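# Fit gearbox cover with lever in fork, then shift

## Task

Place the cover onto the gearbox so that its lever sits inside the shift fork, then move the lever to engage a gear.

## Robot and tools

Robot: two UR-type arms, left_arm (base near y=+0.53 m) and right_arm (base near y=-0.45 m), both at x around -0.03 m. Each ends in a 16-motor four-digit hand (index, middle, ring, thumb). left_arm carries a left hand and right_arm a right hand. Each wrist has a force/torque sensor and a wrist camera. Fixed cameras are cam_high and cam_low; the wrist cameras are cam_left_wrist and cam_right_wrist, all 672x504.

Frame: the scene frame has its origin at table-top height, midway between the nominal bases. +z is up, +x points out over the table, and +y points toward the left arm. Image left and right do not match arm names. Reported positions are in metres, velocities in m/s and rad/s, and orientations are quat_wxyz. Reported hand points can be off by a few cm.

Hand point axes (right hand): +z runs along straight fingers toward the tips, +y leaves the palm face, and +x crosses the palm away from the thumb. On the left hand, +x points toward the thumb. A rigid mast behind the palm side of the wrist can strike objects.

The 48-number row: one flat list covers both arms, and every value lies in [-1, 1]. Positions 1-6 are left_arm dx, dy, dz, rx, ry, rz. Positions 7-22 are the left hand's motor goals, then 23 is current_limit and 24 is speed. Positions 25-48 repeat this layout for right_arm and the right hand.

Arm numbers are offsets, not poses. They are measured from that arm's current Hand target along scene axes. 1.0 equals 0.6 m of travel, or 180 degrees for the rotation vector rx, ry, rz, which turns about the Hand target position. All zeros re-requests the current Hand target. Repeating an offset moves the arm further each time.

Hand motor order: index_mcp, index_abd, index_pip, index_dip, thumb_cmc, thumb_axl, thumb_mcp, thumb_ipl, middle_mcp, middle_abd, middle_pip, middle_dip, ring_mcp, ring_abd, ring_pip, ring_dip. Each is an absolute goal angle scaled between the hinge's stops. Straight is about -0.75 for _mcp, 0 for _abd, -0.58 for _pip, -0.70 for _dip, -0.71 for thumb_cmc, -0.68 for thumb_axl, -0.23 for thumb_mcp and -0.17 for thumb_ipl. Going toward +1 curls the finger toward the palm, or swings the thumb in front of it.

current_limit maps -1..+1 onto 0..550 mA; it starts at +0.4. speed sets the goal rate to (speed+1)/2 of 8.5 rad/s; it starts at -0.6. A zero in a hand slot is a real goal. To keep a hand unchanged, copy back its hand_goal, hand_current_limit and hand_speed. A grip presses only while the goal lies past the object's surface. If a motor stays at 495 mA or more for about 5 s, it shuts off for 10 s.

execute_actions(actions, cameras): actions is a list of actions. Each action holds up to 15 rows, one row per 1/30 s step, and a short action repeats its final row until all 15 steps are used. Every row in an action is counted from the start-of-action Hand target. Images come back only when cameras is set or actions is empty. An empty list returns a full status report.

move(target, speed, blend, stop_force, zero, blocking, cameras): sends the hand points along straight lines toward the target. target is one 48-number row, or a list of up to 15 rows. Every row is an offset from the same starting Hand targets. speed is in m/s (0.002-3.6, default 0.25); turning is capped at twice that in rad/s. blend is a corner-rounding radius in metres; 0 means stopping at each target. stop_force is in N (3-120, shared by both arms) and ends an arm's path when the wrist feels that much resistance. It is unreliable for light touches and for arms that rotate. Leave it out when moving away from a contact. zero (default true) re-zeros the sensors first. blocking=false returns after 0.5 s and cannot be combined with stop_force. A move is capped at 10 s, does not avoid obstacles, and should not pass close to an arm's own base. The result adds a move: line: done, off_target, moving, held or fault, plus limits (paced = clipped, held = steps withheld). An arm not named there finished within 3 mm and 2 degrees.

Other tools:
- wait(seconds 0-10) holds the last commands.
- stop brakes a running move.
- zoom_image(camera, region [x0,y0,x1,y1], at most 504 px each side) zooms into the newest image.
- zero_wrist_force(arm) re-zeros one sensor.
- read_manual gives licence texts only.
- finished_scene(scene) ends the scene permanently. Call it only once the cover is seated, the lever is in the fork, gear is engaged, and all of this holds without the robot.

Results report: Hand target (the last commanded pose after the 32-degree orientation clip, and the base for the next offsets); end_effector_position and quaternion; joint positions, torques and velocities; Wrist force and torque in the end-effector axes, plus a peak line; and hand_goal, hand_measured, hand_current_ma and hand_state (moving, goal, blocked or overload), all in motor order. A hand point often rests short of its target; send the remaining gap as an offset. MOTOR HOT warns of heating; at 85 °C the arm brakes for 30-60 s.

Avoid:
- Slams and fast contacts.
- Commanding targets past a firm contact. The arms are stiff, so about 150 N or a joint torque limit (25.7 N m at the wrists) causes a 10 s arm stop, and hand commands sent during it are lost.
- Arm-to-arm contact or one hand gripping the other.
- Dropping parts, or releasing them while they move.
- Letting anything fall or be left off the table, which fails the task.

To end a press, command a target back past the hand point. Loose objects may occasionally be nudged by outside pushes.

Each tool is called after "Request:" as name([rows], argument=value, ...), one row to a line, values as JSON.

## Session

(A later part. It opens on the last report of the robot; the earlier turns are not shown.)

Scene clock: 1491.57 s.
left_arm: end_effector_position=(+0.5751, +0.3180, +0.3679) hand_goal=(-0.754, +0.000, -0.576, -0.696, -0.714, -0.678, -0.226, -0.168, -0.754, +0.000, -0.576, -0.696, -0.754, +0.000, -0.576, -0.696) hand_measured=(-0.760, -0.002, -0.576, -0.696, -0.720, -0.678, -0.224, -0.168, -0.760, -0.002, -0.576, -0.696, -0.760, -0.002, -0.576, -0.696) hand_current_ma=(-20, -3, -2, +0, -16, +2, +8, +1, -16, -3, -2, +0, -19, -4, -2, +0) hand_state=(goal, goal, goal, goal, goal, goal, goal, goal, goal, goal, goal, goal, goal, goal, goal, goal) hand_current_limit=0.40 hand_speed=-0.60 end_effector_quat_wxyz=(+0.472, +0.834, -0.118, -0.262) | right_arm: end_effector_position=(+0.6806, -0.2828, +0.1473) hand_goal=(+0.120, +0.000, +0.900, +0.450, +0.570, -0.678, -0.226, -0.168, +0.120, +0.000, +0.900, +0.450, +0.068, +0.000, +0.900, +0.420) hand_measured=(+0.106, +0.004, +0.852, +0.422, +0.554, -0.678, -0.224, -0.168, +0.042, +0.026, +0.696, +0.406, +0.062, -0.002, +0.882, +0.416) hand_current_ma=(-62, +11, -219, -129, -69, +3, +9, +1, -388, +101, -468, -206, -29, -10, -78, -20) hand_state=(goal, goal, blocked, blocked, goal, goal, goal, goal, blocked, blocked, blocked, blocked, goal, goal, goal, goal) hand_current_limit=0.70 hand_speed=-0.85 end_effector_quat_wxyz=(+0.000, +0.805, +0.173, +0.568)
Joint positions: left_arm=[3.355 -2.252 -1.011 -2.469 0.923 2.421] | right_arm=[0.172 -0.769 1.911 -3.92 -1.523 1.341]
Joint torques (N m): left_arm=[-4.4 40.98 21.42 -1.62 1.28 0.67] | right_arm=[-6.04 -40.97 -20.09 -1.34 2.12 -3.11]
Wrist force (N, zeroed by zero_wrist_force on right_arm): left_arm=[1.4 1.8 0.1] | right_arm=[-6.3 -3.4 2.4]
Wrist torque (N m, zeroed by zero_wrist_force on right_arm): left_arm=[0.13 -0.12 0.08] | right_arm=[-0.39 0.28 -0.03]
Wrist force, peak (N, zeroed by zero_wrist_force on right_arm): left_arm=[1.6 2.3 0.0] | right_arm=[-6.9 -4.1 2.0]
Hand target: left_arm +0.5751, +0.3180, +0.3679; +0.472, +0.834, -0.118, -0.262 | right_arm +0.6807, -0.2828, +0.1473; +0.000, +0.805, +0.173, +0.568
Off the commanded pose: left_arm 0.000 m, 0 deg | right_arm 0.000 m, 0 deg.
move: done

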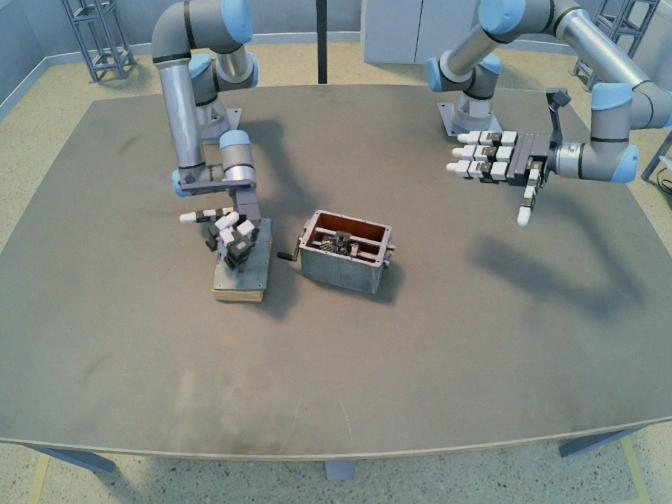

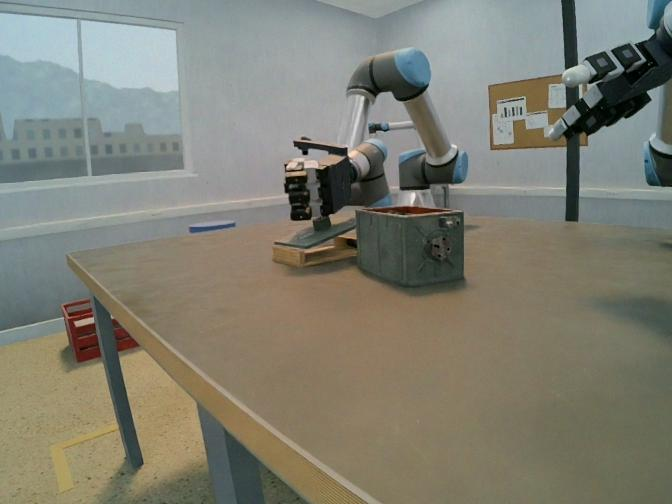

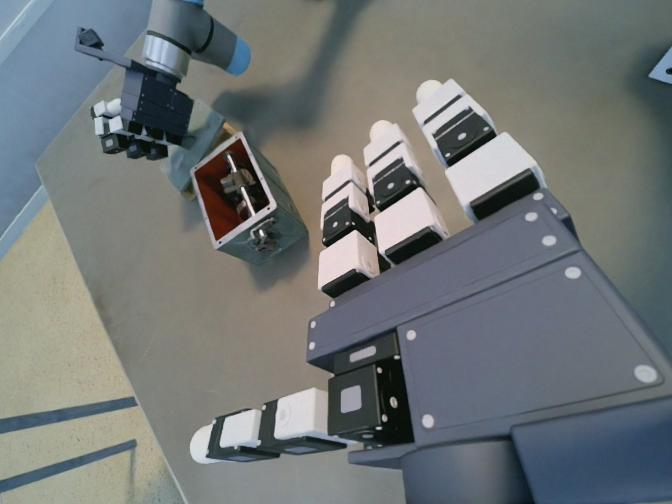

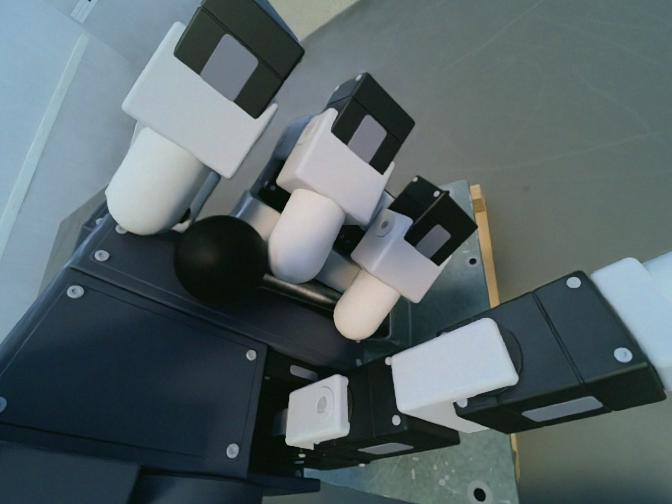

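Request:
move(target=[0,0,0,0,0,0,-0.754,0,-0.576,-0.696,-0.714,-0.678,-0.226,-0.168,-0.754,0,-0.576,-0.696,-0.754,0,-0.576,-0.696,0.4,-0.6,0.002,0,-0.07,0,0,0,0.12,0,0.9,0.45,0.571,-0.678,-0.226,-0.168,0.12,0,0.9,0.45,0.0685,0,0.9,0.42,0.7,-0.85], speed=0.015, stop_force=6, cameras=["cam_high","cam_low","cam_right_wrist"])

Request:
zoom_image(camera="cam_high", region=[160, 170, 410, 320])

Request:
zoom_image(camera="cam_low", region=[230, 130, 400, 290])

Scene clock: 1505.97 s.
left_arm: end_effector_position=(+0.5751, +0.3180, +0.3679) hand_goal=(-0.754, +0.000, -0.576, -0.696, -0.714, -0.678, -0.226, -0.168, -0.754, +0.000, -0.576, -0.696, -0.754, +0.000, -0.576, -0.696) hand_measured=(-0.760, -0.002, -0.576, -0.696, -0.720, -0.678, -0.224, -0.168, -0.760, -0.002, -0.576, -0.696, -0.760, -0.002, -0.576, -0.696) hand_current_ma=(-20, -3, -2, +0, -16, +2, +8, +1, -16, -3, -2, +0, -19, -4, -2, +0) hand_state=(goal, goal, goal, goal, goal, goal, goal, goal, goal, goal, goal, goal, goal, goal, goal, goal) hand_current_limit=0.40 hand_speed=-0.60 end_effector_quat_wxyz=(+0.472, +0.834, -0.118, -0.262) | right_arm: end_effector_position=(+0.6814, -0.2828, +0.1228) hand_goal=(+0.120, +0.000, +0.900, +0.450, +0.570, -0.678, -0.226, -0.168, +0.120, +0.000, +0.900, +0.450, +0.068, +0.000, +0.900, +0.420) hand_measured=(+0.106, +0.004, +0.852, +0.422, +0.554, -0.678, -0.224, -0.168, +0.044, +0.020, +0.696, +0.406, +0.062, -0.002, +0.882, +0.416) hand_current_ma=(-62, +11, -219, -129, -69, +3, +9, +1, -384, +77, -468, -206, -29, -10, -78, -20) hand_state=(goal, goal, blocked, blocked, goal, goal, goal, goal, blocked, blocked, blocked, blocked, goal, goal, goal, goal) hand_current_limit=0.70 hand_speed=-0.85 end_effector_quat_wxyz=(+0.000, +0.805, +0.173, +0.568)
Joint positions: left_arm=[3.355 -2.252 -1.011 -2.469 0.923 2.421] | right_arm=[0.172 -0.712 1.897 -3.963 -1.523 1.341]
Joint torques (N m): left_arm=[-4.61 42.51 21.69 -1.19 1.62 0.27] | right_arm=[2.92 -60.91 -4.79 -1.37 0.47 -1.13]
Wrist force (N, zeroed by zero_wrist_force on right_arm): left_arm=[1.4 2.0 0.0] | right_arm=[-5.4 -3.6 1.9]
Wrist torque (N m, zeroed by zero_wrist_force on right_arm): left_arm=[0.16 -0.13 0.08] | right_arm=[-0.40 0.16 0.00]
Wrist force, peak (N, zeroed by zero_wrist_force on right_arm): left_arm=[1.6 2.3 -0.1] | right_arm=[-6.7 -3.8 2.5]
Hand target: left_arm +0.5751, +0.3180, +0.3679; +0.472, +0.834, -0.118, -0.262 | right_arm +0.6814, -0.2828, +0.1228; +0.000, +0.805, +0.173, +0.568 (not the last commanded pose)
Off the commanded pose: left_arm 0.000 m, 0 deg | right_arm 0.018 m, 0 deg.
move: contact (right_arm)
Images, in order (width x height): cam_high 672x504, cam_low 672x504, cam_right_wrist 672x504.

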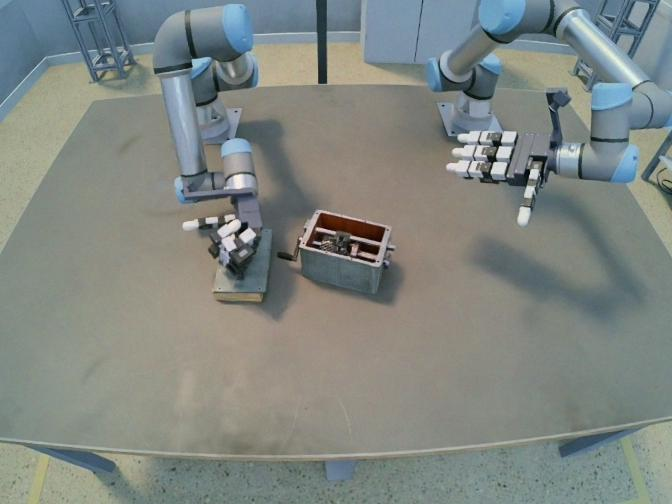

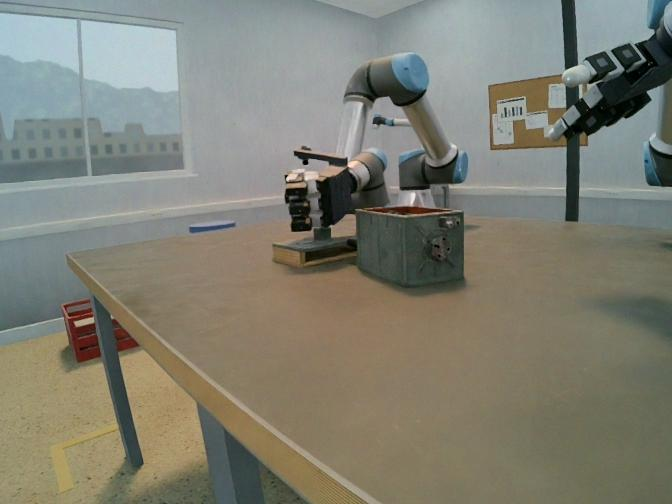

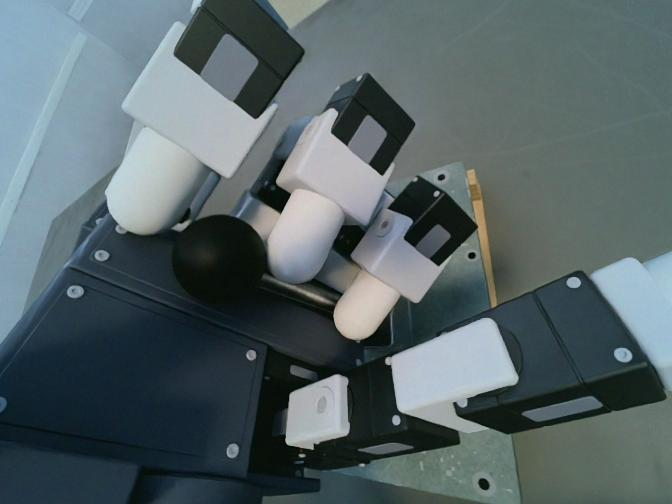

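Scaled by 2.016.

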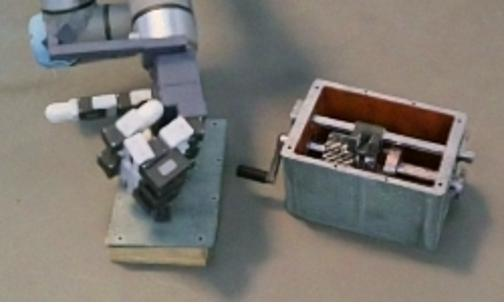

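Scaled by 2.965.

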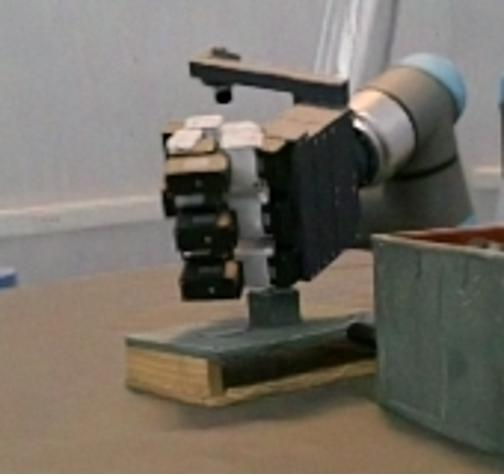

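Request:
move(target=[0,0,0,0,0,0,-0.754,0,-0.576,-0.696,-0.714,-0.678,-0.226,-0.168,-0.754,0,-0.576,-0.696,-0.754,0,-0.576,-0.696,0.4,-0.6,0,0,-0.015,0,0,0,0.12,0,0.9,0.45,0.571,-0.678,-0.226,-0.168,0.12,0,0.9,0.45,0.0685,0,0.9,0.42,0.7,-0.85], speed=0.01, stop_force=9, cameras=["cam_high","cam_low","cam_right_wrist"])

Request:
zoom_image(camera="cam_low", region=[230, 130, 400, 290])

Scene clock: 1516.97 s.
left_arm: end_effector_position=(+0.5751, +0.3180, +0.3679) hand_goal=(-0.754, +0.000, -0.576, -0.696, -0.714, -0.678, -0.226, -0.168, -0.754, +0.000, -0.576, -0.696, -0.754, +0.000, -0.576, -0.696) hand_measured=(-0.760, -0.002, -0.576, -0.696, -0.720, -0.678, -0.224, -0.168, -0.760, -0.002, -0.576, -0.696, -0.760, -0.002, -0.576, -0.696) hand_current_ma=(-20, -3, -2, +0, -16, +2, +8, +1, -16, -3, -2, +0, -19, -4, -2, +0) hand_state=(goal, goal, goal, goal, goal, goal, goal, goal, goal, goal, goal, goal, goal, goal, goal, goal) hand_current_limit=0.40 hand_speed=-0.60 end_effector_quat_wxyz=(+0.472, +0.834, -0.118, -0.262) | right_arm: end_effector_position=(+0.6814, -0.2828, +0.1170) hand_goal=(+0.120, +0.000, +0.900, +0.450, +0.570, -0.678, -0.226, -0.168, +0.120, +0.000, +0.900, +0.450, +0.068, +0.000, +0.900, +0.420) hand_measured=(+0.106, +0.004, +0.852, +0.422, +0.554, -0.678, -0.224, -0.168, +0.054, +0.004, +0.698, +0.412, +0.062, -0.004, +0.882, +0.416) hand_current_ma=(-62, +10, -219, -129, -69, +3, +9, +1, -327, +15, -467, -175, -29, -17, -78, -20) hand_state=(goal, goal, blocked, blocked, goal, goal, goal, goal, blocked, goal, blocked, blocked, goal, goal, goal, goal) hand_current_limit=0.70 hand_speed=-0.85 end_effector_quat_wxyz=(+0.000, +0.805, +0.173, +0.568)
Joint positions: left_arm=[3.355 -2.252 -1.011 -2.469 0.923 2.421] | right_arm=[0.172 -0.699 1.894 -3.973 -1.523 1.341]
Joint torques (N m): left_arm=[-3.85 41.88 21.18 -1.21 1.42 0.24] | right_arm=[3.76 -57.07 -2.87 -0.22 -0.21 1.87]
Wrist force (N, zeroed by zero_wrist_force on right_arm): left_arm=[1.6 2.1 -0.1] | right_arm=[-1.2 -0.5 -1.3]
Wrist torque (N m, zeroed by zero_wrist_force on right_arm): left_arm=[0.18 -0.17 0.10] | right_arm=[0.02 0.03 0.41]
Wrist force, peak (N, zeroed by zero_wrist_force on right_arm): left_arm=[1.7 2.2 0.2] | right_arm=[-6.4 -3.7 1.9]
Hand target: left_arm +0.5751, +0.3180, +0.3679; +0.472, +0.834, -0.118, -0.262 | right_arm +0.6814, -0.2828, +0.1170; +0.000, +0.805, +0.173, +0.568 (not the last commanded pose)
Off the commanded pose: left_arm 0.000 m, 0 deg | right_arm 0.003 m, 0 deg.
move: contact (right_arm)
Images, in order (width x height): cam_high 672x504, cam_low 672x504, cam_right_wrist 672x504.

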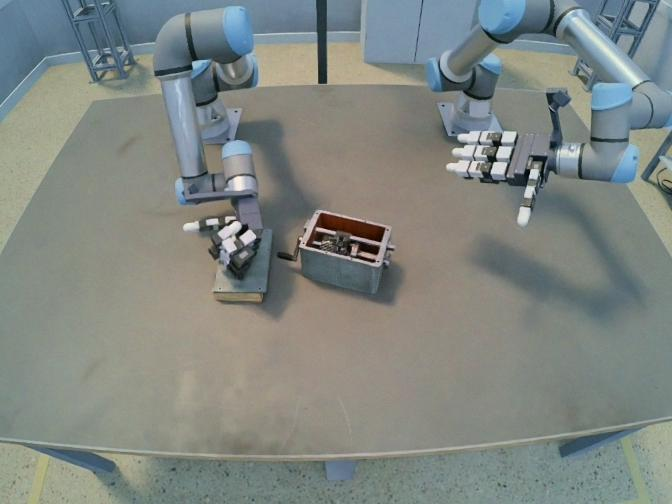

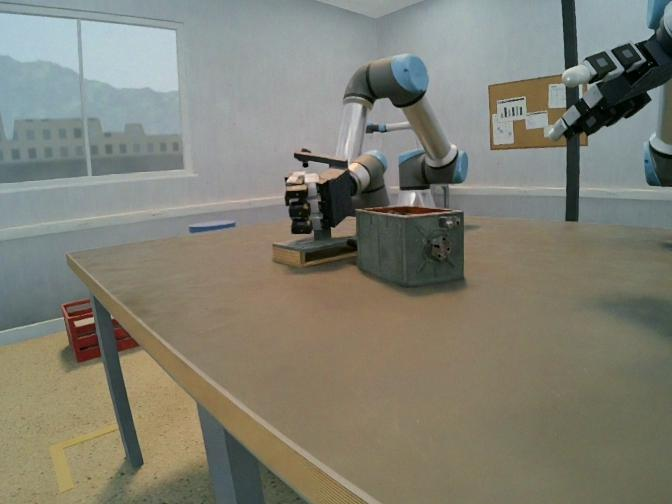

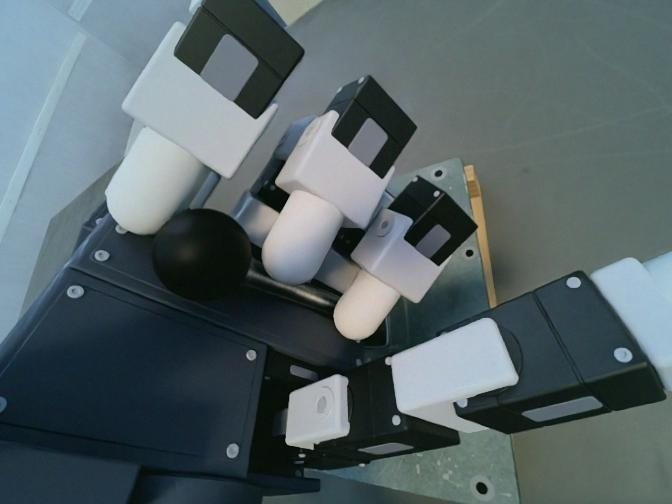

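Scaled by 2.965.

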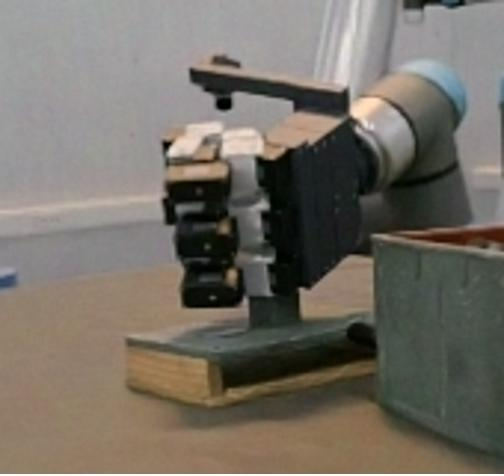

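Request:
move([
  [0,0,0,0,0,0,-0.754,0,-0.576,-0.696,-0.714,-0.678,-0.226,-0.168,-0.754,0,-0.576,-0.696,-0.754,0,-0.576,-0.696,0.4,-0.6,0,0,0,0,0,0,0.0685,0,0.2993,0.1739,0.571,-0.678,-0.226,-0.168,0.0685,0,0.2993,0.1739,0.0685,0,0.2993,0.1739,0.4,-0.85],
  [0,0,0,0,0,0,-0.754,0,-0.576,-0.696,-0.714,-0.678,-0.226,-0.168,-0.754,0,-0.576,-0.696,-0.754,0,-0.576,-0.696,0.4,-0.6,0,0,0,0,0,0,-0.754,0,-0.576,-0.696,0.571,-0.678,-0.226,-0.168,-0.754,0,-0.576,-0.696,-0.754,0,-0.576,-0.696,0.4,-0.7],
], speed=0.05, cameras=["cam_high","cam_low","cam_right_wrist"])

Request:
zoom_image(camera="cam_low", region=[230, 130, 400, 290])

Scene clock: 1538.10 s.
left_arm: end_effector_position=(+0.5751, +0.3180, +0.3679) hand_goal=(-0.754, +0.000, -0.576, -0.696, -0.714, -0.678, -0.226, -0.168, -0.754, +0.000, -0.576, -0.696, -0.754, +0.000, -0.576, -0.696) hand_measured=(-0.760, -0.002, -0.576, -0.696, -0.720, -0.678, -0.224, -0.168, -0.760, -0.002, -0.576, -0.696, -0.760, -0.002, -0.576, -0.696) hand_current_ma=(-20, -3, -2, +0, -16, +2, +8, +1, -16, -3, -2, +0, -19, -4, -2, +0) hand_state=(goal, goal, goal, goal, goal, goal, goal, goal, goal, goal, goal, goal, goal, goal, goal, goal) hand_current_limit=0.40 hand_speed=-0.60 end_effector_quat_wxyz=(+0.472, +0.834, -0.118, -0.262) | right_arm: end_effector_position=(+0.6814, -0.2828, +0.1170) hand_goal=(-0.754, +0.000, -0.576, -0.696, +0.570, -0.678, -0.226, -0.168, -0.754, +0.000, -0.576, -0.696, -0.754, +0.000, -0.576, -0.696) hand_measured=(-0.656, +0.036, -0.530, -0.694, +0.554, -0.678, -0.224, -0.168, -0.754, +0.000, -0.574, -0.694, -0.754, -0.008, -0.574, -0.694) hand_current_ma=(+385, +137, +208, +12, -69, +3, +9, +1, +3, -3, +9, +9, +4, -26, +11, +10) hand_state=(blocked, blocked, blocked, goal, goal, goal, goal, goal, goal, goal, goal, goal, goal, goal, goal, goal) hand_current_limit=0.40 hand_speed=-0.70 end_effector_quat_wxyz=(+0.000, +0.805, +0.173, +0.568)
Joint positions: left_arm=[3.355 -2.252 -1.011 -2.469 0.923 2.421] | right_arm=[0.172 -0.699 1.894 -3.973 -1.523 1.341]
Joint torques (N m): left_arm=[-4.8 41.46 22.39 -1.34 1.55 0.1] | right_arm=[3.65 -44.68 -2.96 -0.48 -0.09 1.76]
Wrist force (N, zeroed by zero_wrist_force on right_arm): left_arm=[1.6 2.0 -0.1] | right_arm=[3.9 -0.6 -1.3]
Wrist torque (N m, zeroed by zero_wrist_force on right_arm): left_arm=[0.16 -0.17 0.10] | right_arm=[-0.28 0.12 0.53]
Wrist force, peak (N, zeroed by zero_wrist_force on right_arm): left_arm=[1.7 2.3 0.0] | right_arm=[4.6 -0.9 -1.4]
Hand target: left_arm +0.5751, +0.3180, +0.3679; +0.472, +0.834, -0.118, -0.262 | right_arm +0.6814, -0.2828, +0.1170; +0.000, +0.805, +0.173, +0.568
Off the commanded pose: left_arm 0.000 m, 0 deg | right_arm 0.000 m, 0 deg.
move: done
Images, in order (width x height): cam_high 672x504, cam_low 672x504, cam_right_wrist 672x504.

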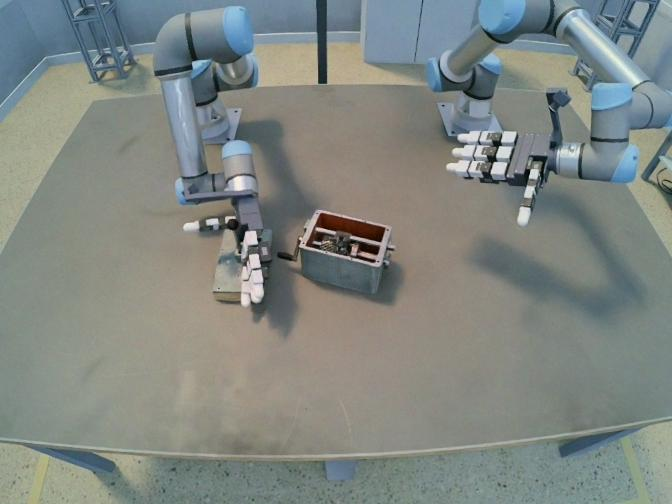

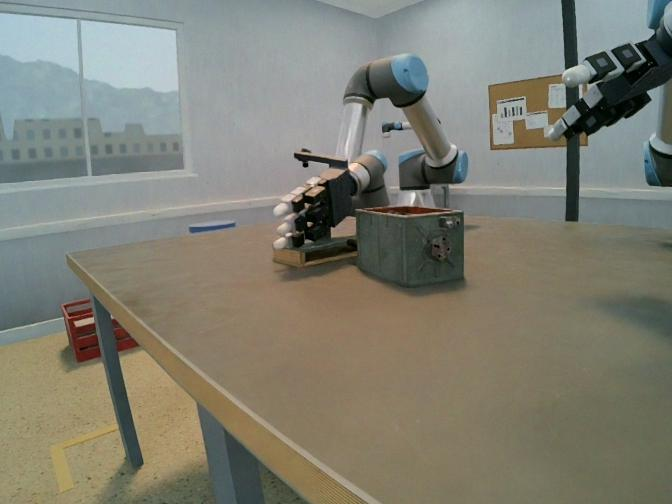

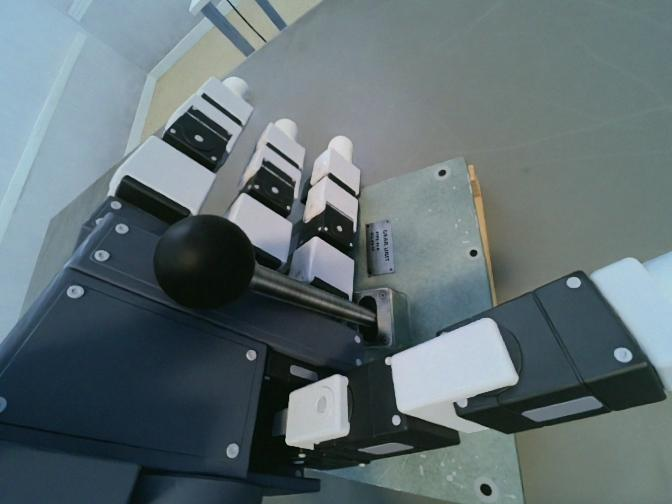

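Scaled by 2.965.

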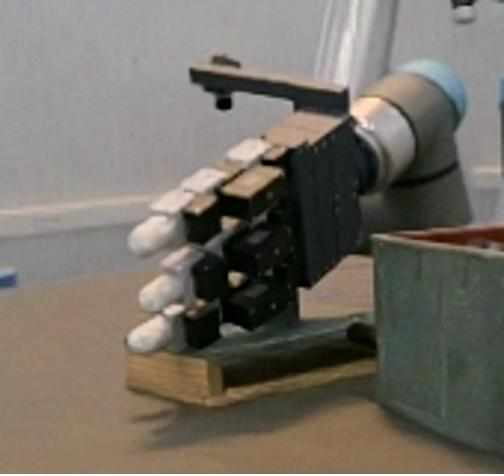

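Request:
move([
  [0,0,0,0,0,0,-0.754,0,-0.576,-0.696,-0.714,-0.678,-0.226,-0.168,-0.754,0,-0.576,-0.696,-0.754,0,-0.576,-0.696,0.4,-0.6,0,0,0,0,0,0,-0.35,0,-0.45,-0.696,0.571,-0.678,-0.226,-0.168,-0.754,0,-0.576,-0.696,-0.754,0,-0.576,-0.696,0.4,-0.7],
  [0,0,0,0,0,0,-0.754,0,-0.576,-0.696,-0.714,-0.678,-0.226,-0.168,-0.754,0,-0.576,-0.696,-0.754,0,-0.576,-0.696,0.4,-0.6,0.054,0.0195,0.003,0,0,0,-0.35,0,-0.45,-0.696,0.571,-0.678,-0.226,-0.168,-0.754,0,-0.576,-0.696,-0.754,0,-0.576,-0.696,0.4,-0.7],
], speed=0.03, cameras=["cam_low","cam_right_wrist"])

Request:
zoom_image(camera="cam_right_wrist", region=[150, 180, 480, 440])

Scene clock: 1619.33 s.
left_arm: end_effector_position=(+0.5751, +0.3180, +0.3679) hand_goal=(-0.754, +0.000, -0.576, -0.696, -0.714, -0.678, -0.226, -0.168, -0.754, +0.000, -0.576, -0.696, -0.754, +0.000, -0.576, -0.696) hand_measured=(-0.760, -0.002, -0.576, -0.696, -0.720, -0.678, -0.224, -0.168, -0.760, -0.002, -0.576, -0.696, -0.760, -0.002, -0.576, -0.696) hand_current_ma=(-20, -3, -2, +0, -16, +2, +8, +1, -16, -3, -2, +0, -19, -4, -2, +0) hand_state=(goal, goal, goal, goal, goal, goal, goal, goal, goal, goal, goal, goal, goal, goal, goal, goal) hand_current_limit=0.40 hand_speed=-0.60 end_effector_quat_wxyz=(+0.472, +0.834, -0.118, -0.262) | right_arm: end_effector_position=(+0.7137, -0.2711, +0.1188) hand_goal=(-0.350, +0.000, -0.450, -0.696, +0.570, -0.678, -0.226, -0.168, -0.754, +0.000, -0.576, -0.696, -0.754, +0.000, -0.576, -0.696) hand_measured=(-0.358, -0.002, -0.454, -0.694, +0.554, -0.678, -0.224, -0.168, -0.754, -0.002, -0.574, -0.694, -0.754, -0.008, -0.574, -0.694) hand_current_ma=(-38, -4, -17, +11, -69, +3, +9, +1, +3, -3, +9, +9, +4, -26, +10, +10) hand_state=(goal, goal, goal, goal, goal, goal, goal, goal, goal, goal, goal, goal, goal, goal, goal, goal) hand_current_limit=0.40 hand_speed=-0.70 end_effector_quat_wxyz=(+0.000, +0.805, +0.173, +0.568)
Joint positions: left_arm=[3.355 -2.252 -1.011 -2.469 0.923 2.421] | right_arm=[0.184 -0.668 1.788 -3.897 -1.534 1.345]
Joint torques (N m): left_arm=[-4.14 42.4 20.45 -1.29 1.42 0.22] | right_arm=[7.26 -39.91 -18.68 -0.14 -1.82 2.22]
Wrist force (N, zeroed by zero_wrist_force on right_arm): left_arm=[1.3 2.0 0.1] | right_arm=[0.8 -2.3 -0.6]
Wrist torque (N m, zeroed by zero_wrist_force on right_arm): left_arm=[0.15 -0.12 0.07] | right_arm=[-0.17 -0.19 0.23]
Wrist force, peak (N, zeroed by zero_wrist_force on right_arm): left_arm=[1.7 2.4 0.0] | right_arm=[4.2 -2.7 -2.5]
Hand target: left_arm +0.5751, +0.3180, +0.3679; +0.472, +0.834, -0.118, -0.262 | right_arm +0.7138, -0.2711, +0.1188; +0.000, +0.805, +0.173, +0.568
Off the commanded pose: left_arm 0.000 m, 0 deg | right_arm 0.000 m, 0 deg.
move: done
Images, in order (width x height): cam_low 672x504, cam_right_wrist 672x504.

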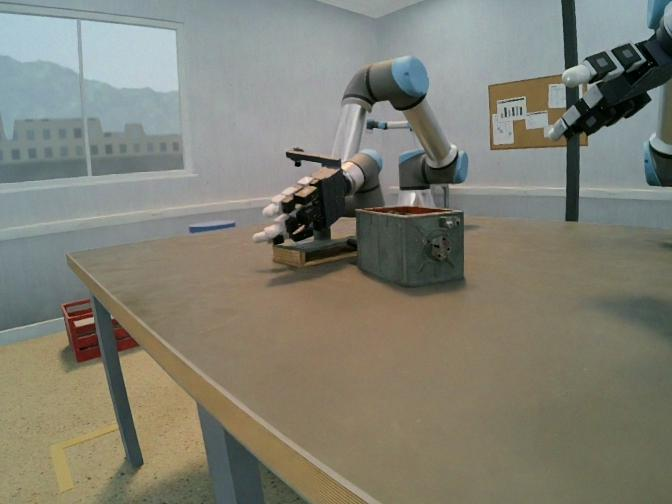

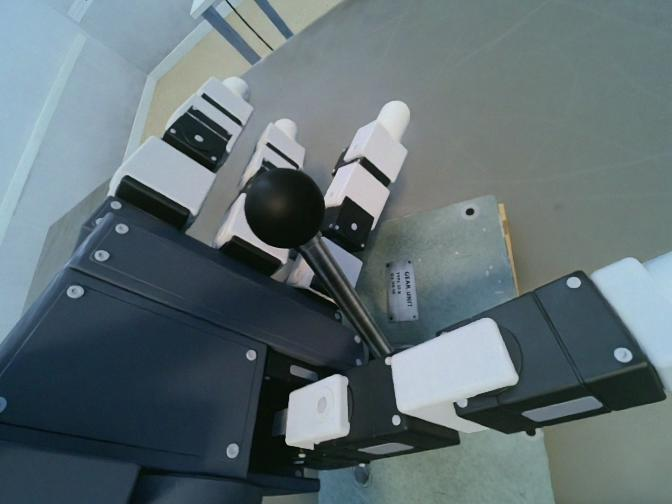

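Scaled by 1.527.

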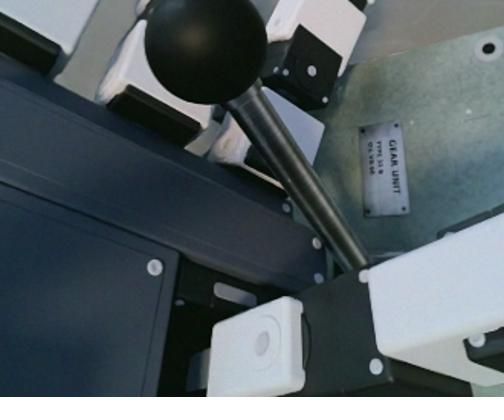

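Request:
move(target=[0,0,0,0,0,0,-0.754,0,-0.576,-0.696,-0.714,-0.678,-0.226,-0.168,-0.754,0,-0.576,-0.696,-0.754,0,-0.576,-0.696,0.4,-0.6,0.0282,-0.0167,-0.0217,0,0,0,-0.35,0,-0.45,-0.696,0.571,-0.678,-0.226,-0.168,-0.754,0,-0.576,-0.696,-0.754,0,-0.576,-0.696,0.4,-0.7], speed=0.02, stop_force=3, cameras=["cam_low","cam_right_wrist","cam_high"])

Request:
zoom_image(camera="cam_right_wrist", region=[150, 180, 480, 440])

Request:
zoom_image(camera="cam_low", region=[230, 130, 400, 290])

Scene clock: 1663.30 s.
left_arm: end_effector_position=(+0.5751, +0.3180, +0.3679) hand_goal=(-0.754, +0.000, -0.576, -0.696, -0.714, -0.678, -0.226, -0.168, -0.754, +0.000, -0.576, -0.696, -0.754, +0.000, -0.576, -0.696) hand_measured=(-0.760, -0.002, -0.576, -0.696, -0.720, -0.678, -0.224, -0.168, -0.760, -0.002, -0.576, -0.696, -0.760, -0.002, -0.576, -0.696) hand_current_ma=(-20, -3, -2, +0, -16, +2, +8, +1, -16, -3, -2, +0, -19, -4, -2, +0) hand_state=(goal, goal, goal, goal, goal, goal, goal, goal, goal, goal, goal, goal, goal, goal, goal, goal) hand_current_limit=0.40 hand_speed=-0.60 end_effector_quat_wxyz=(+0.472, +0.834, -0.118, -0.262) | right_arm: end_effector_position=(+0.7307, -0.2811, +0.1058) hand_goal=(-0.350, +0.000, -0.450, -0.696, +0.570, -0.678, -0.226, -0.168, -0.754, +0.000, -0.576, -0.696, -0.754, +0.000, -0.576, -0.696) hand_measured=(-0.358, -0.002, -0.454, -0.694, +0.554, -0.678, -0.224, -0.168, -0.754, -0.002, -0.574, -0.694, -0.754, -0.008, -0.574, -0.694) hand_current_ma=(-38, -4, -17, +11, -69, +3, +9, +1, +3, -3, +8, +9, +3, -26, +10, +10) hand_state=(goal, goal, goal, goal, goal, goal, goal, goal, goal, goal, goal, goal, goal, goal, goal, goal) hand_current_limit=0.40 hand_speed=-0.70 end_effector_quat_wxyz=(+0.000, +0.805, +0.173, +0.568)
Joint positions: left_arm=[3.355 -2.252 -1.011 -2.469 0.923 2.421] | right_arm=[0.161 -0.627 1.742 -3.892 -1.512 1.337]
Joint torques (N m): left_arm=[-4.28 44.45 19.49 -1.53 1.5 0.32] | right_arm=[-7.5 -40.58 -17.59 -0.19 1.71 -2.86]
Wrist force (N, zeroed by zero_wrist_force on right_arm): left_arm=[1.5 1.9 0.0] | right_arm=[1.0 -3.9 0.4]
Wrist torque (N m, zeroed by zero_wrist_force on right_arm): left_arm=[0.14 -0.15 0.09] | right_arm=[-0.35 -0.14 0.40]
Wrist force, peak (N, zeroed by zero_wrist_force on right_arm): left_arm=[1.6 2.4 -0.2] | right_arm=[1.2 -4.7 -0.5]
Hand target: left_arm +0.5751, +0.3180, +0.3679; +0.472, +0.834, -0.118, -0.262 | right_arm +0.7307, -0.2811, +0.1058; +0.000, +0.805, +0.173, +0.568
Off the commanded pose: left_arm 0.000 m, 0 deg | right_arm 0.000 m, 0 deg.
move: done
Images, in order (width x height): cam_high 672x504, cam_low 672x504, cam_right_wrist 672x504.

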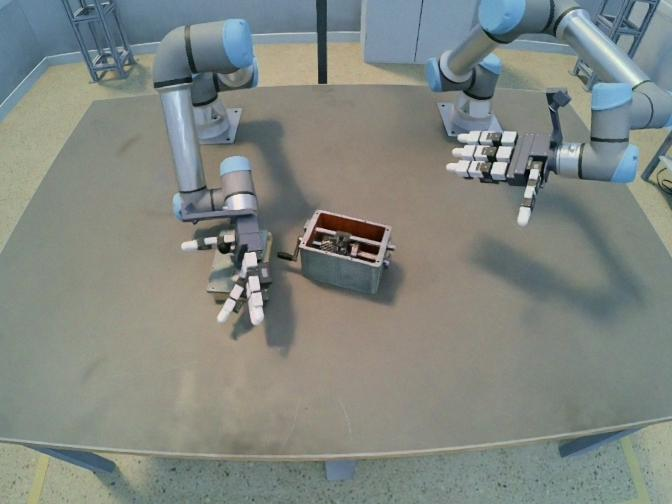

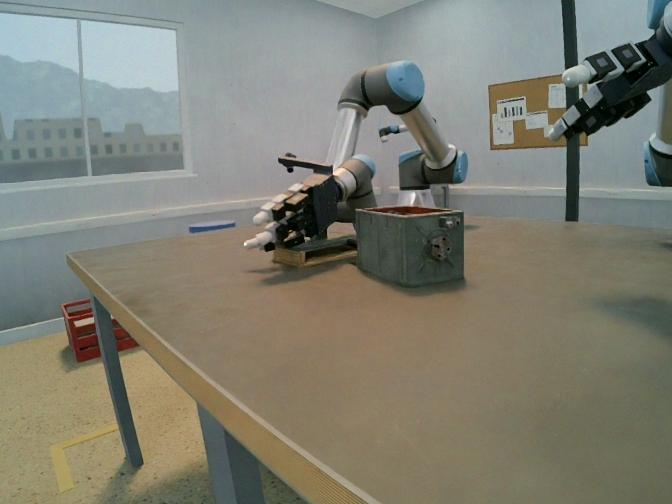

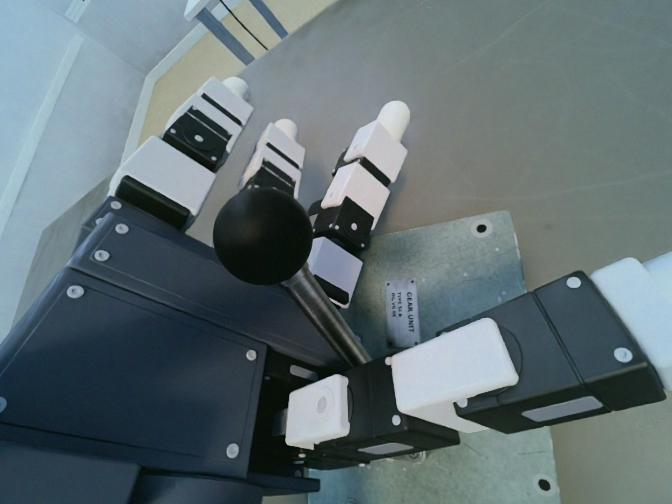

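Scaled by 1.527.

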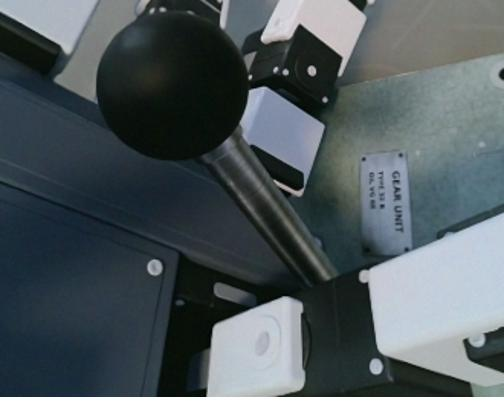

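Scaled by 2.965.

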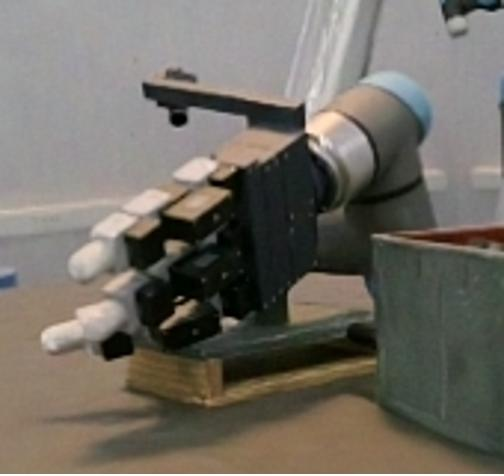

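Request:
zoom_image(camera="cam_high", region=[160, 170, 410, 320])

Scaled by 2.016.

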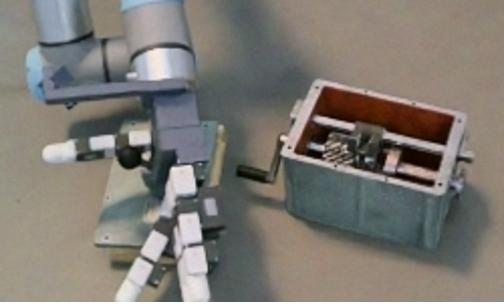

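Request:
move(target=[0,0,0,0,0,0,-0.754,0,-0.576,-0.696,-0.714,-0.678,-0.226,-0.168,-0.754,0,-0.576,-0.696,-0.754,0,-0.576,-0.696,0.4,-0.6,-0.0133,-0.0167,0.0032,0.0008,-0.0218,-0.0668,-0.35,0,-0.45,-0.696,0.571,-0.678,-0.226,-0.168,-0.754,0,-0.576,-0.696,-0.754,0,-0.576,-0.696,0.4,-0.7], speed=0.02, cameras=["cam_low","cam_right_wrist","cam_high"])

Request:
zoom_image(camera="cam_right_wrist", region=[150, 180, 480, 440])

Request:
zoom_image(camera="cam_high", region=[160, 170, 410, 320])

Scene clock: 1744.20 s.
left_arm: end_effector_position=(+0.5751, +0.3180, +0.3679) hand_goal=(-0.754, +0.000, -0.576, -0.696, -0.714, -0.678, -0.226, -0.168, -0.754, +0.000, -0.576, -0.696, -0.754, +0.000, -0.576, -0.696) hand_measured=(-0.760, -0.002, -0.576, -0.696, -0.720, -0.678, -0.224, -0.168, -0.760, -0.002, -0.576, -0.696, -0.760, -0.002, -0.576, -0.696) hand_current_ma=(-20, -3, -2, +0, -16, +2, +8, +1, -16, -3, -2, +0, -19, -4, -2, +0) hand_state=(goal, goal, goal, goal, goal, goal, goal, goal, goal, goal, goal, goal, goal, goal, goal, goal) hand_current_limit=0.40 hand_speed=-0.60 end_effector_quat_wxyz=(+0.472, +0.834, -0.118, -0.262) | right_arm: end_effector_position=(+0.7227, -0.2911, +0.1077) hand_goal=(-0.350, +0.000, -0.450, -0.696, +0.570, -0.678, -0.226, -0.168, -0.754, +0.000, -0.576, -0.696, -0.754, +0.000, -0.576, -0.696) hand_measured=(-0.358, -0.002, -0.454, -0.694, +0.554, -0.678, -0.224, -0.168, -0.754, -0.002, -0.574, -0.694, -0.754, -0.008, -0.574, -0.694) hand_current_ma=(-38, -4, -17, +11, -69, +3, +9, +1, +3, -3, +8, +9, +3, -26, +10, +10) hand_state=(goal, goal, goal, goal, goal, goal, goal, goal, goal, goal, goal, goal, goal, goal, goal, goal) hand_current_limit=0.40 hand_speed=-0.70 end_effector_quat_wxyz=(+0.065, +0.799, +0.087, +0.592)
Joint positions: left_arm=[3.355 -2.252 -1.011 -2.469 0.923 2.421] | right_arm=[0.225 -0.572 1.664 -3.932 -1.775 1.417]
Joint torques (N m): left_arm=[-4.78 42.23 21.36 -1.11 1.32 -0.45] | right_arm=[7.43 -42.33 -19.05 -4.09 -2.22 2.27]
Wrist force (N, zeroed by zero_wrist_force on right_arm): left_arm=[1.5 2.0 0.2] | right_arm=[0.8 -2.0 -0.4]
Wrist torque (N m, zeroed by zero_wrist_force on right_arm): left_arm=[0.15 -0.14 0.09] | right_arm=[-0.16 -0.17 0.25]
Wrist force, peak (N, zeroed by zero_wrist_force on right_arm): left_arm=[1.7 2.2 -0.1] | right_arm=[1.6 -4.5 0.0]
Hand target: left_arm +0.5751, +0.3180, +0.3679; +0.472, +0.834, -0.118, -0.262 | right_arm +0.7227, -0.2911, +0.1077; +0.065, +0.799, +0.086, +0.592
Off the commanded pose: left_arm 0.000 m, 0 deg | right_arm 0.000 m, 0 deg.
move: done
Images, in order (width x height): cam_high 672x504, cam_low 672x504, cam_right_wrist 672x504.

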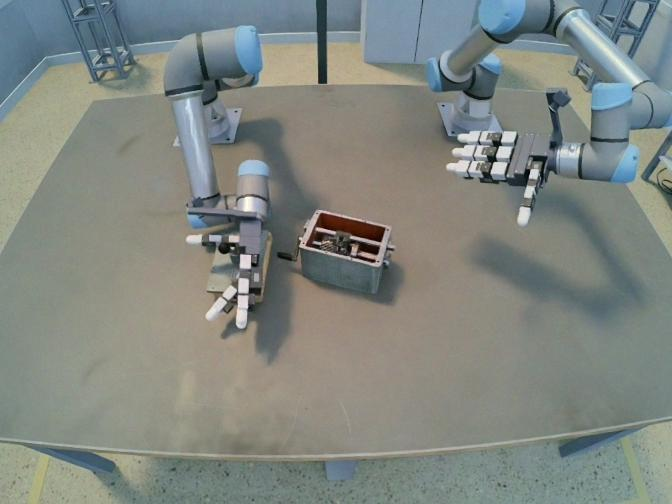

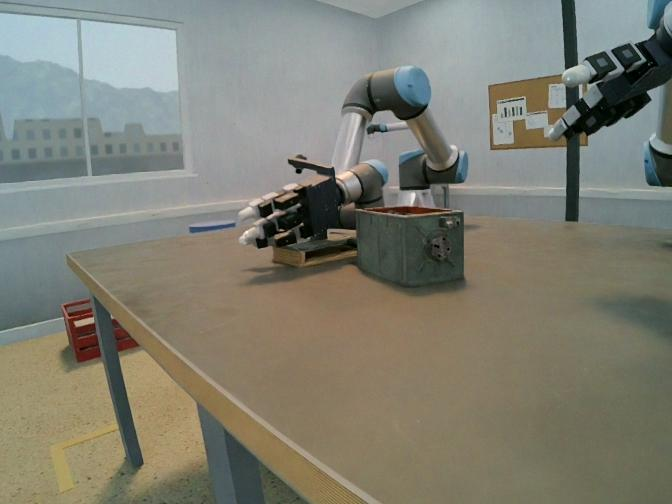

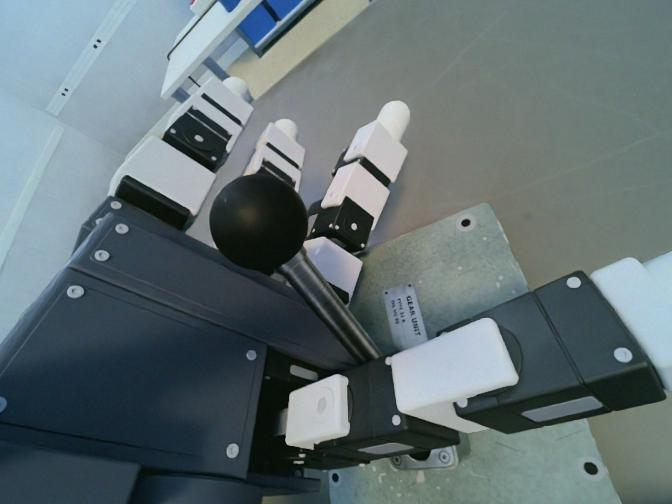

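Scaled by 1.527.

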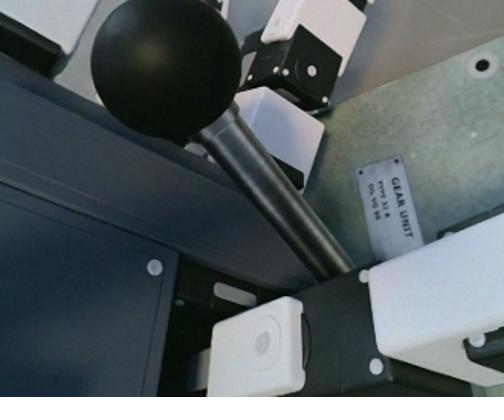

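Scaled by 2.016.

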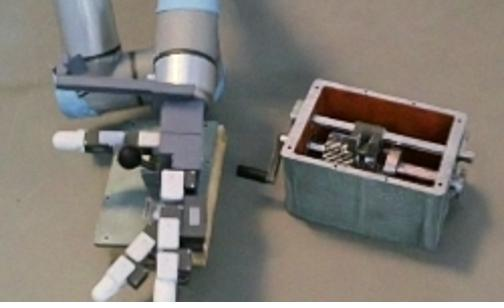

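Request:
zoom_image(camera="cam_right_wrist", region=[370, 430, 480, 500])

Request:
zoom_image(camera="cam_low", region=[230, 130, 400, 290])

Scaled by 4.582.

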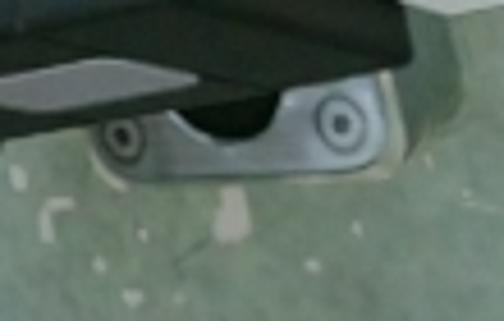

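Scaled by 2.965.

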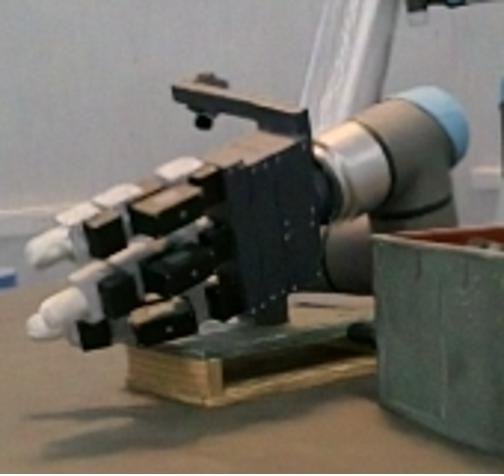

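Request:
move(target=[0,0,0,0,0,0,-0.754,0,-0.576,-0.696,-0.714,-0.678,-0.226,-0.168,-0.754,0,-0.576,-0.696,-0.754,0,-0.576,-0.696,0.4,-0.6,0.0077,-0.0215,-0.0035,0,0,0,-0.35,0,-0.45,-0.696,0.571,-0.678,-0.226,-0.168,-0.754,0,-0.576,-0.696,-0.754,0,-0.576,-0.696,0.4,-0.7], speed=0.015, stop_force=3, cameras=["cam_right_wrist","cam_high"])

Request:
zoom_image(camera="cam_right_wrist", region=[150, 180, 480, 440])

Request:
zoom_image(camera="cam_high", region=[160, 170, 410, 320])

Scene clock: 1791.30 s.
left_arm: end_effector_position=(+0.5751, +0.3180, +0.3679) hand_goal=(-0.754, +0.000, -0.576, -0.696, -0.714, -0.678, -0.226, -0.168, -0.754, +0.000, -0.576, -0.696, -0.754, +0.000, -0.576, -0.696) hand_measured=(-0.760, -0.002, -0.576, -0.696, -0.720, -0.678, -0.224, -0.168, -0.760, -0.002, -0.576, -0.696, -0.760, -0.002, -0.576, -0.696) hand_current_ma=(-20, -3, -2, +0, -16, +2, +8, +1, -16, -3, -2, +0, -19, -4, -2, +0) hand_state=(goal, goal, goal, goal, goal, goal, goal, goal, goal, goal, goal, goal, goal, goal, goal, goal) hand_current_limit=0.40 hand_speed=-0.60 end_effector_quat_wxyz=(+0.472, +0.834, -0.118, -0.262) | right_arm: end_effector_position=(+0.7273, -0.3040, +0.1056) hand_goal=(-0.350, +0.000, -0.450, -0.696, +0.570, -0.678, -0.226, -0.168, -0.754, +0.000, -0.576, -0.696, -0.754, +0.000, -0.576, -0.696) hand_measured=(-0.358, -0.002, -0.454, -0.694, +0.554, -0.678, -0.224, -0.168, -0.754, -0.002, -0.574, -0.694, -0.754, -0.008, -0.574, -0.694) hand_current_ma=(-37, -4, -17, +11, -71, +3, +9, +1, +2, -4, +8, +9, +2, -26, +10, +10) hand_state=(goal, goal, goal, goal, goal, goal, goal, goal, goal, goal, goal, goal, goal, goal, goal, goal) hand_current_limit=0.40 hand_speed=-0.70 end_effector_quat_wxyz=(+0.065, +0.799, +0.086, +0.592)
Joint positions: left_arm=[3.355 -2.252 -1.011 -2.469 0.923 2.421] | right_arm=[0.202 -0.569 1.666 -3.938 -1.752 1.41]
Joint torques (N m): left_arm=[-4.14 41.41 21.33 -1.21 1.21 -0.24] | right_arm=[-7.31 -42.11 -3.39 -4.04 1.53 -2.86]
Wrist force (N, zeroed by zero_wrist_force on right_arm): left_arm=[1.5 2.1 0.2] | right_arm=[0.7 -4.2 -0.8]
Wrist torque (N m, zeroed by zero_wrist_force on right_arm): left_arm=[0.16 -0.15 0.09] | right_arm=[-0.31 -0.16 0.39]
Wrist force, peak (N, zeroed by zero_wrist_force on right_arm): left_arm=[1.6 2.3 -0.1] | right_arm=[0.8 -5.0 -0.8]
Hand target: left_arm +0.5751, +0.3180, +0.3679; +0.472, +0.834, -0.118, -0.262 | right_arm +0.7273, -0.3040, +0.1056; +0.065, +0.799, +0.086, +0.592
Off the commanded pose: left_arm 0.000 m, 0 deg | right_arm 0.000 m, 0 deg.
move: done
Images, in order (width x height): cam_high 672x504, cam_right_wrist 672x504.

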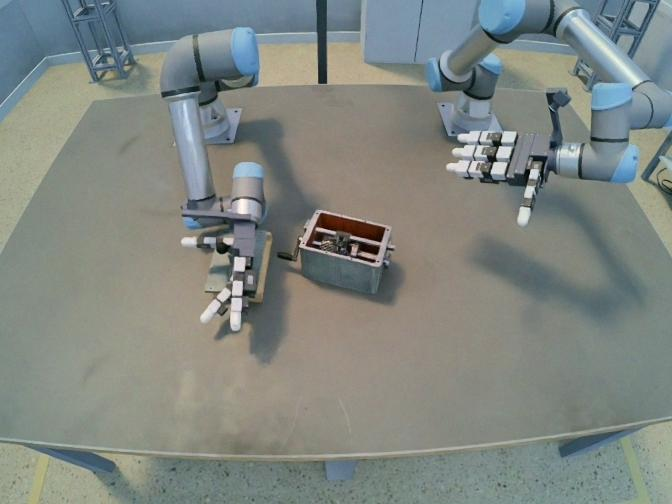

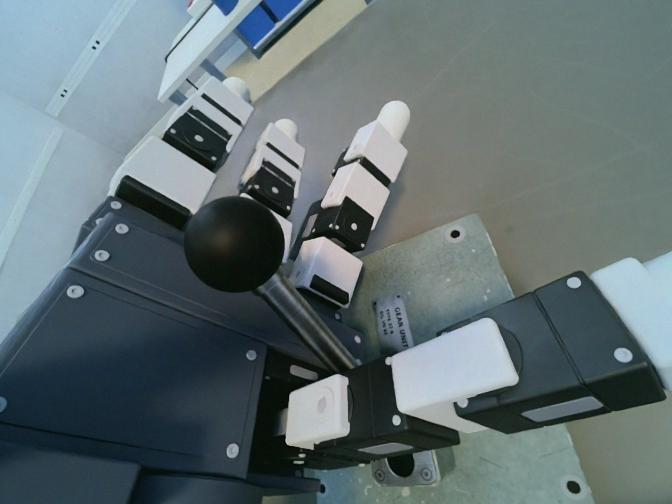

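Scaled by 1.527.

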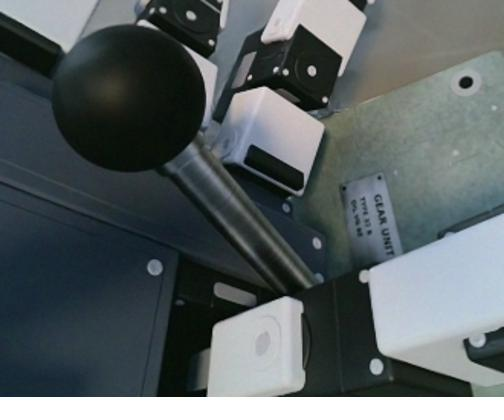

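Scaled by 2.016.

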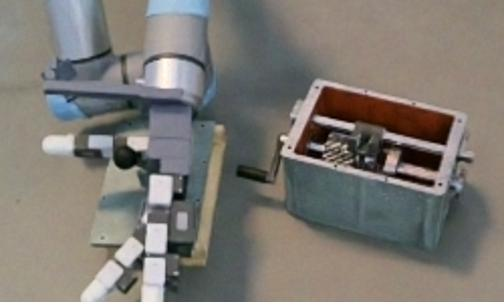

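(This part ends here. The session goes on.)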